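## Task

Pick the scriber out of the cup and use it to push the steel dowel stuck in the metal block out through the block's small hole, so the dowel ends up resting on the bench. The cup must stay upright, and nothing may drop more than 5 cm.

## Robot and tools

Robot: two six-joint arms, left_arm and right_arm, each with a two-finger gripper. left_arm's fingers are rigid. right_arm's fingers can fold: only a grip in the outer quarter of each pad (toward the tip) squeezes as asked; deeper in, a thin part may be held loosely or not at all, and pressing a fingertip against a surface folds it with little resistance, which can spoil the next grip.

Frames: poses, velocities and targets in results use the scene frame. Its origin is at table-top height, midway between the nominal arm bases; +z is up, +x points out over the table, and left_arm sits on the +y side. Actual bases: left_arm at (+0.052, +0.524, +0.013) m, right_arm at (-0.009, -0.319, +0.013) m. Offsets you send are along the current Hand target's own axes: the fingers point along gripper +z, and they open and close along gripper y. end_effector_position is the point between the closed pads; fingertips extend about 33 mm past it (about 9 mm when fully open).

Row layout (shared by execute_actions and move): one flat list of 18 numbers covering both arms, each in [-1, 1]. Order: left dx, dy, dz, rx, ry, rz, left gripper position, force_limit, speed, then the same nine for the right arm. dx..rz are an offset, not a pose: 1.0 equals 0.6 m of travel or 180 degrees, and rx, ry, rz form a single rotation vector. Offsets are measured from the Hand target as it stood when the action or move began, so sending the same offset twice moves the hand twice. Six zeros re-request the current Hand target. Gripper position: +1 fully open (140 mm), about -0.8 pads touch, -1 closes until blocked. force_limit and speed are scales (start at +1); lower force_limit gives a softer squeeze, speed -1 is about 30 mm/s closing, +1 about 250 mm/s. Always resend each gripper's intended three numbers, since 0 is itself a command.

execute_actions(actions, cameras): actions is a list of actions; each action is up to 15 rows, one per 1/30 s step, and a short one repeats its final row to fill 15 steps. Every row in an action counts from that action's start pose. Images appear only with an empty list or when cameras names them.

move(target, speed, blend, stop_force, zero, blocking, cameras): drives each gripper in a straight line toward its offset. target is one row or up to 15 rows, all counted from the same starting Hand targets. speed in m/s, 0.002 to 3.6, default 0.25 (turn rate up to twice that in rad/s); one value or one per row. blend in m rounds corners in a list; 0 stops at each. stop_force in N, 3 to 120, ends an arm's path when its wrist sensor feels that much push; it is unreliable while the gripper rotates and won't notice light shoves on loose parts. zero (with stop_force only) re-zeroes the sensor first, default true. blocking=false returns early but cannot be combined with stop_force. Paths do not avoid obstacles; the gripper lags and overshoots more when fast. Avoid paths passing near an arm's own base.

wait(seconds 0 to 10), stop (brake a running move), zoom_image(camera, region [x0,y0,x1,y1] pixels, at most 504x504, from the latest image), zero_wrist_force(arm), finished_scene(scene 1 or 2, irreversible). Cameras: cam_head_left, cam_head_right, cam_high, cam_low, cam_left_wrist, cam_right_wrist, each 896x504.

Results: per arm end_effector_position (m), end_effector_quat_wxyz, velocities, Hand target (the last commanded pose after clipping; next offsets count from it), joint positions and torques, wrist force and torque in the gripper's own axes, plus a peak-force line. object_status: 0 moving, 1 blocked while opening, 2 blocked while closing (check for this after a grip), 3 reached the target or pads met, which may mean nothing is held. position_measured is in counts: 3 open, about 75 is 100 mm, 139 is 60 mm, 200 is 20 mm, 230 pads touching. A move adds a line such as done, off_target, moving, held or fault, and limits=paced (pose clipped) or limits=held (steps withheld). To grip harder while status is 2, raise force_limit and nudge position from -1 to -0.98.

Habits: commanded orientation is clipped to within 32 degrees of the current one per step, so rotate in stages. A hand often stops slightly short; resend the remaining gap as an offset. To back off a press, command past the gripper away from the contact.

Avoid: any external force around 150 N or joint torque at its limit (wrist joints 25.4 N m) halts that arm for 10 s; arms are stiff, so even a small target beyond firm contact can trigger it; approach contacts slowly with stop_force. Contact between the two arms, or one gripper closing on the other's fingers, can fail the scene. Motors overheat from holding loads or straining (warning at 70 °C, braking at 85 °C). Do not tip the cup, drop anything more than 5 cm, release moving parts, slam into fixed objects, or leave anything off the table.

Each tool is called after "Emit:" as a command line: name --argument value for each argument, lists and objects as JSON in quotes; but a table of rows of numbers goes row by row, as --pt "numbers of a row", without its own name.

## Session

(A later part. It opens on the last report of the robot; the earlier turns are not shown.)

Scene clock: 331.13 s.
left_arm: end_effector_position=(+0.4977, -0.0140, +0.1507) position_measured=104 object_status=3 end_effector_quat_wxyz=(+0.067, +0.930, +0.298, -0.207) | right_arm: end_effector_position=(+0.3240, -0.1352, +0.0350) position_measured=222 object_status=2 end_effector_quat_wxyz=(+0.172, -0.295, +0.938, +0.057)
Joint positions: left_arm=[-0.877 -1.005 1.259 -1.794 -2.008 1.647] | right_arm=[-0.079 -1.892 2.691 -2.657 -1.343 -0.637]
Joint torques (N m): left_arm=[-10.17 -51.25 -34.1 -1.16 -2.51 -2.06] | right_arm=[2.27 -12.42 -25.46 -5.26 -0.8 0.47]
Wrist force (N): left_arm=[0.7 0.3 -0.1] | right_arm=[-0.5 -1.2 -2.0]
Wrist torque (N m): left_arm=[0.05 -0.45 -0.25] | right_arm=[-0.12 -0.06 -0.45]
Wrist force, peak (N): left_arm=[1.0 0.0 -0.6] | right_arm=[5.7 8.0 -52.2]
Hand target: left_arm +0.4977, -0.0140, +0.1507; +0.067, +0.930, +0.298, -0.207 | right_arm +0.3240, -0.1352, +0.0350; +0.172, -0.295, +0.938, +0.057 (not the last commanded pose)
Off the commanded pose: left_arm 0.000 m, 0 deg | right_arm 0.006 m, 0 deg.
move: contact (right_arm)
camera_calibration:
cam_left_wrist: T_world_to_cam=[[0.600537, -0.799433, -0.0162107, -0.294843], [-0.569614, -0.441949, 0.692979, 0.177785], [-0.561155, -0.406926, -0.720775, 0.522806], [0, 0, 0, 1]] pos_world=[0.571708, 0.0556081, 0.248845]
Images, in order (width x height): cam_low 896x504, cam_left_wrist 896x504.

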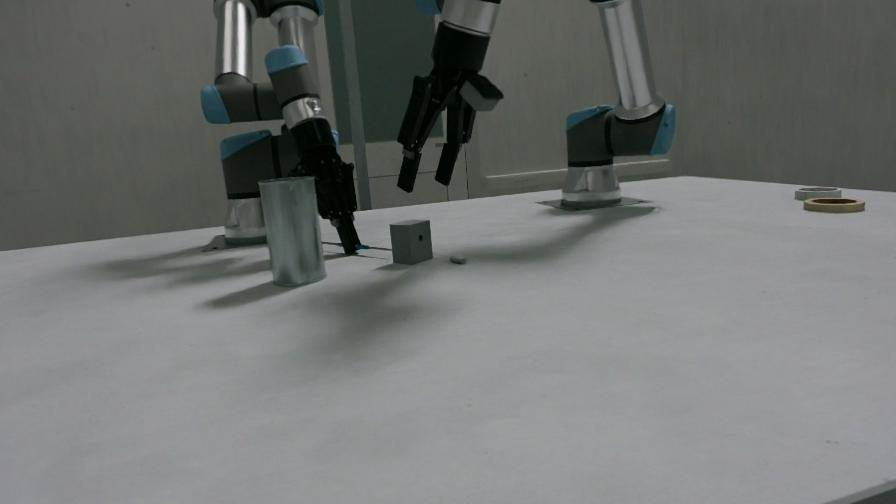

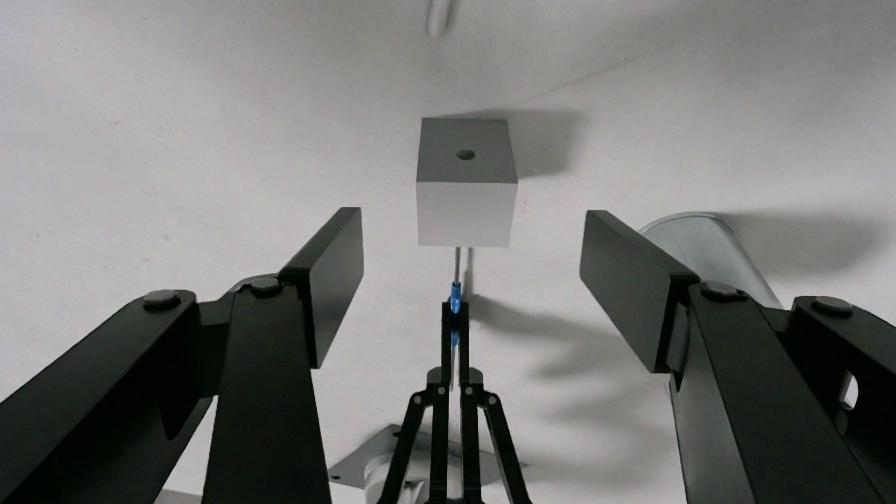

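Emit:
move --pt "0 0 0 0 0 0 0.2 1 -0.4 0 0 0 0 0 0 -0.3 0.5 -1" --pt "0 0 0 0 0 0 0.2 1 -0.4 0 0 -0.2 0 0 0 -0.3 0.5 -1" --speed 0.15 --cameras '["cam_left_wrist","cam_low","cam_right_wrist","cam_head_right","cam_high"]'

Emit:
zoom_image --camera "cam_low" --region '[300, 190, 480, 290]'

Emit:
zoom_image --camera "cam_head_right" --region '[410, 290, 590, 460]'

Scene clock: 336.20 s.
left_arm: end_effector_position=(+0.4977, -0.0140, +0.1507) position_measured=104 object_status=3 end_effector_quat_wxyz=(+0.067, +0.930, +0.298, -0.207) | right_arm: end_effector_position=(+0.2893, -0.1602, +0.1471) position_measured=167 object_status=3 end_effector_quat_wxyz=(+0.172, -0.295, +0.938, +0.057)
Joint positions: left_arm=[-0.877 -1.005 1.259 -1.794 -2.008 1.647] | right_arm=[-0.219 -2.348 2.516 -1.992 -1.306 -0.776]
Joint torques (N m): left_arm=[-9.46 -49.62 -34.41 -1.08 -2.52 -1.63] | right_arm=[1.1 2.47 -33.71 -0.61 -2.11 2.04]
Wrist force (N): left_arm=[0.8 -0.2 -0.2] | right_arm=[-0.2 -0.9 -1.5]
Wrist torque (N m): left_arm=[-0.05 -0.46 -0.25] | right_arm=[-0.15 0.00 -0.43]
Wrist force, peak (N): left_arm=[1.1 0.1 -0.1] | right_arm=[-0.3 -0.7 -3.4]
Hand target: left_arm +0.4977, -0.0140, +0.1507; +0.067, +0.930, +0.298, -0.207 | right_arm +0.2893, -0.1602, +0.1471; +0.172, -0.295, +0.938, +0.057
Off the commanded pose: left_arm 0.000 m, 0 deg | right_arm 0.000 m, 0 deg.
move: done
camera_calibration:
cam_left_wrist: T_world_to_cam=[[0.600537, -0.799433, -0.0162107, -0.294843], [-0.569614, -0.441949, 0.692979, 0.177785], [-0.561155, -0.406926, -0.720775, 0.522806], [0, 0, 0, 1]] pos_world=[0.571708, 0.0556081, 0.248845]
cam_right_wrist: T_world_to_cam=[[-0.574091, 0.818603, 0.0175741, 0.301335], [0.61833, 0.419369, 0.664678, -0.20737], [0.536737, 0.392452, -0.746923, 0.159325], [0, 0, 0, 1]] pos_world=[0.215702, -0.222236, 0.251542]
Images, in order (width x height): cam_head_right 896x504, cam_high 896x504, cam_low 896x504, cam_left_wrist 896x504, cam_right_wrist 896x504.

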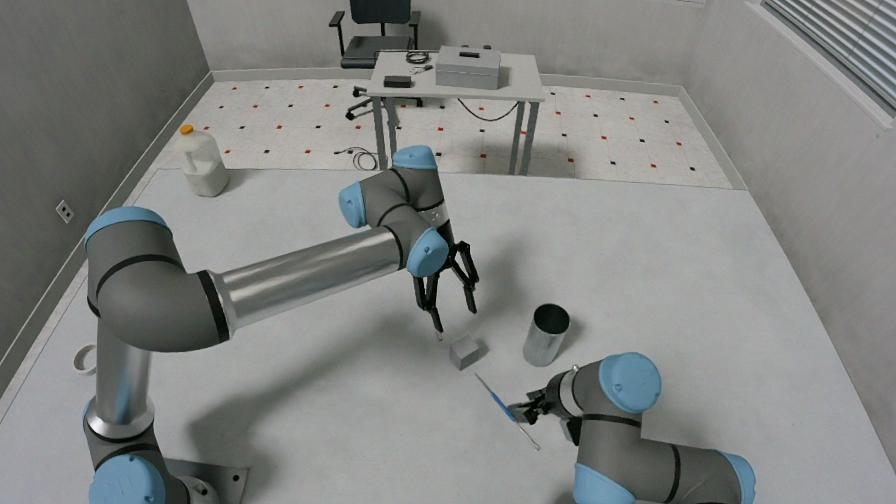

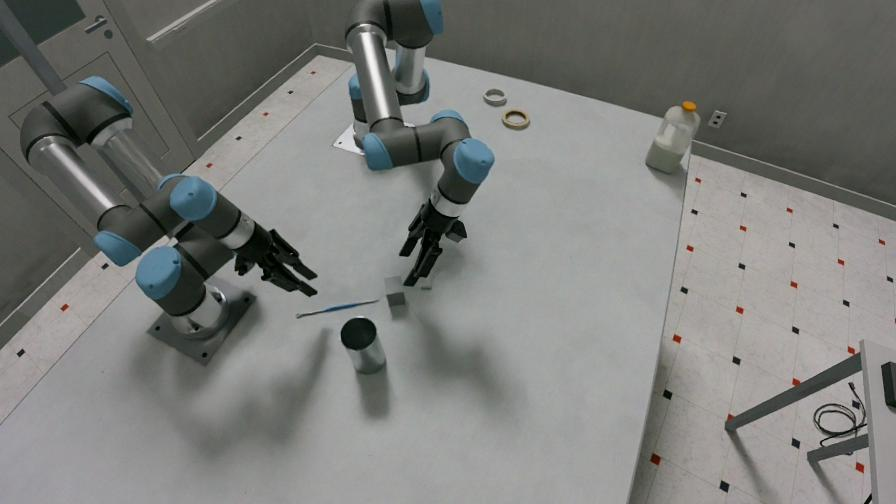

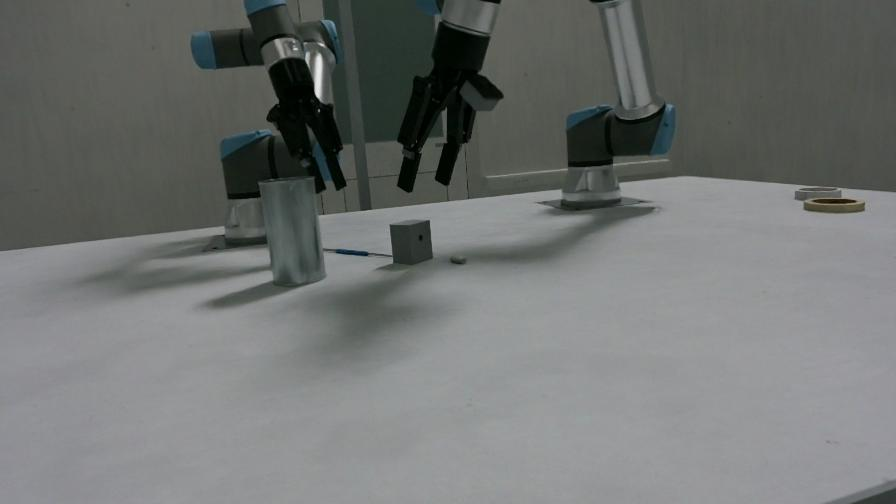

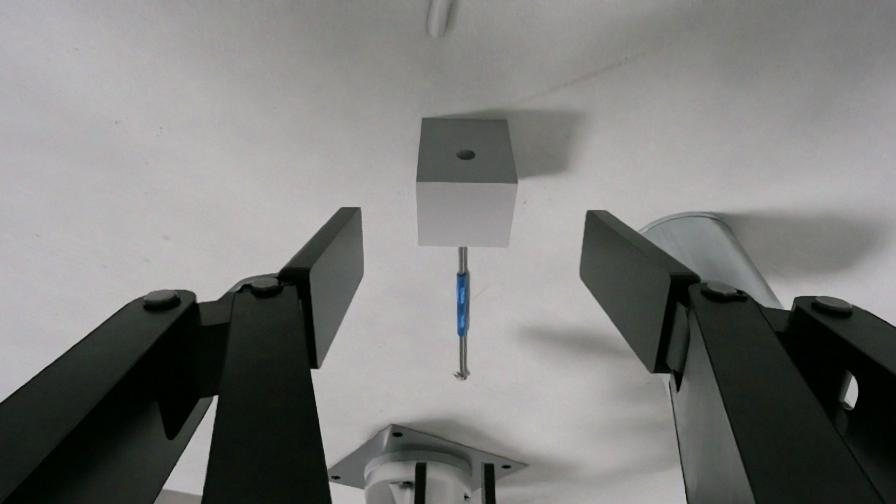

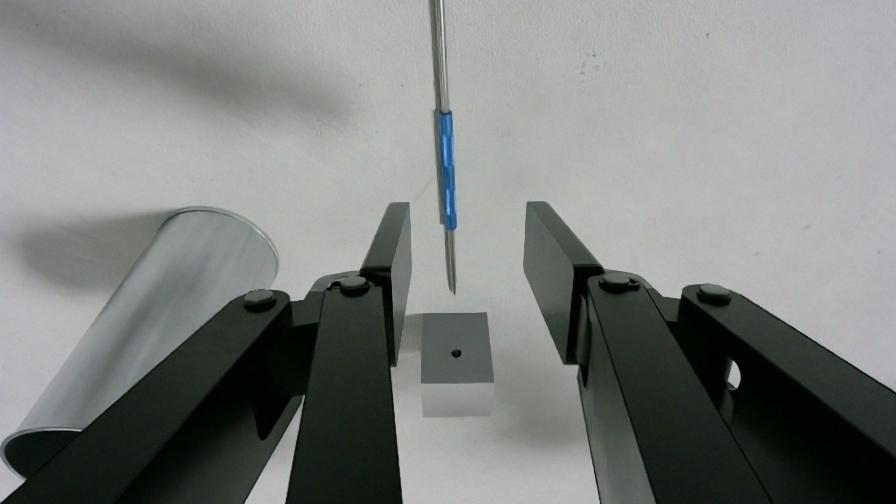

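Scaled by 2.800 from the camera's 896x504 image, which has a finer 1280x720 frame.

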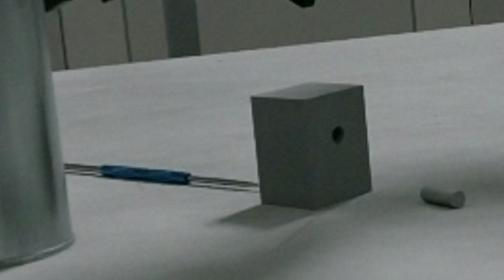

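Scaled by 2.800 from the camera's 896x504 image, which has a finer 1280x720 frame.

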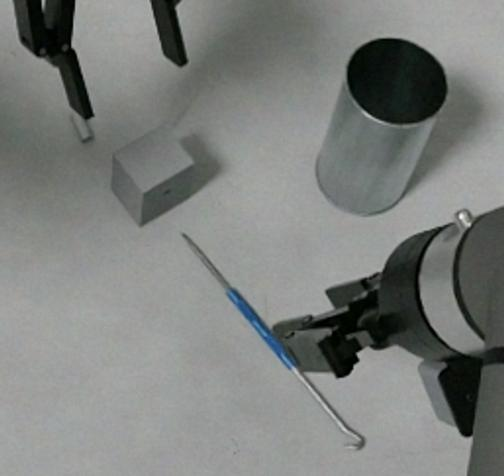

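Emit:
finished_scene --scene 1

The scene is finished: the task was done.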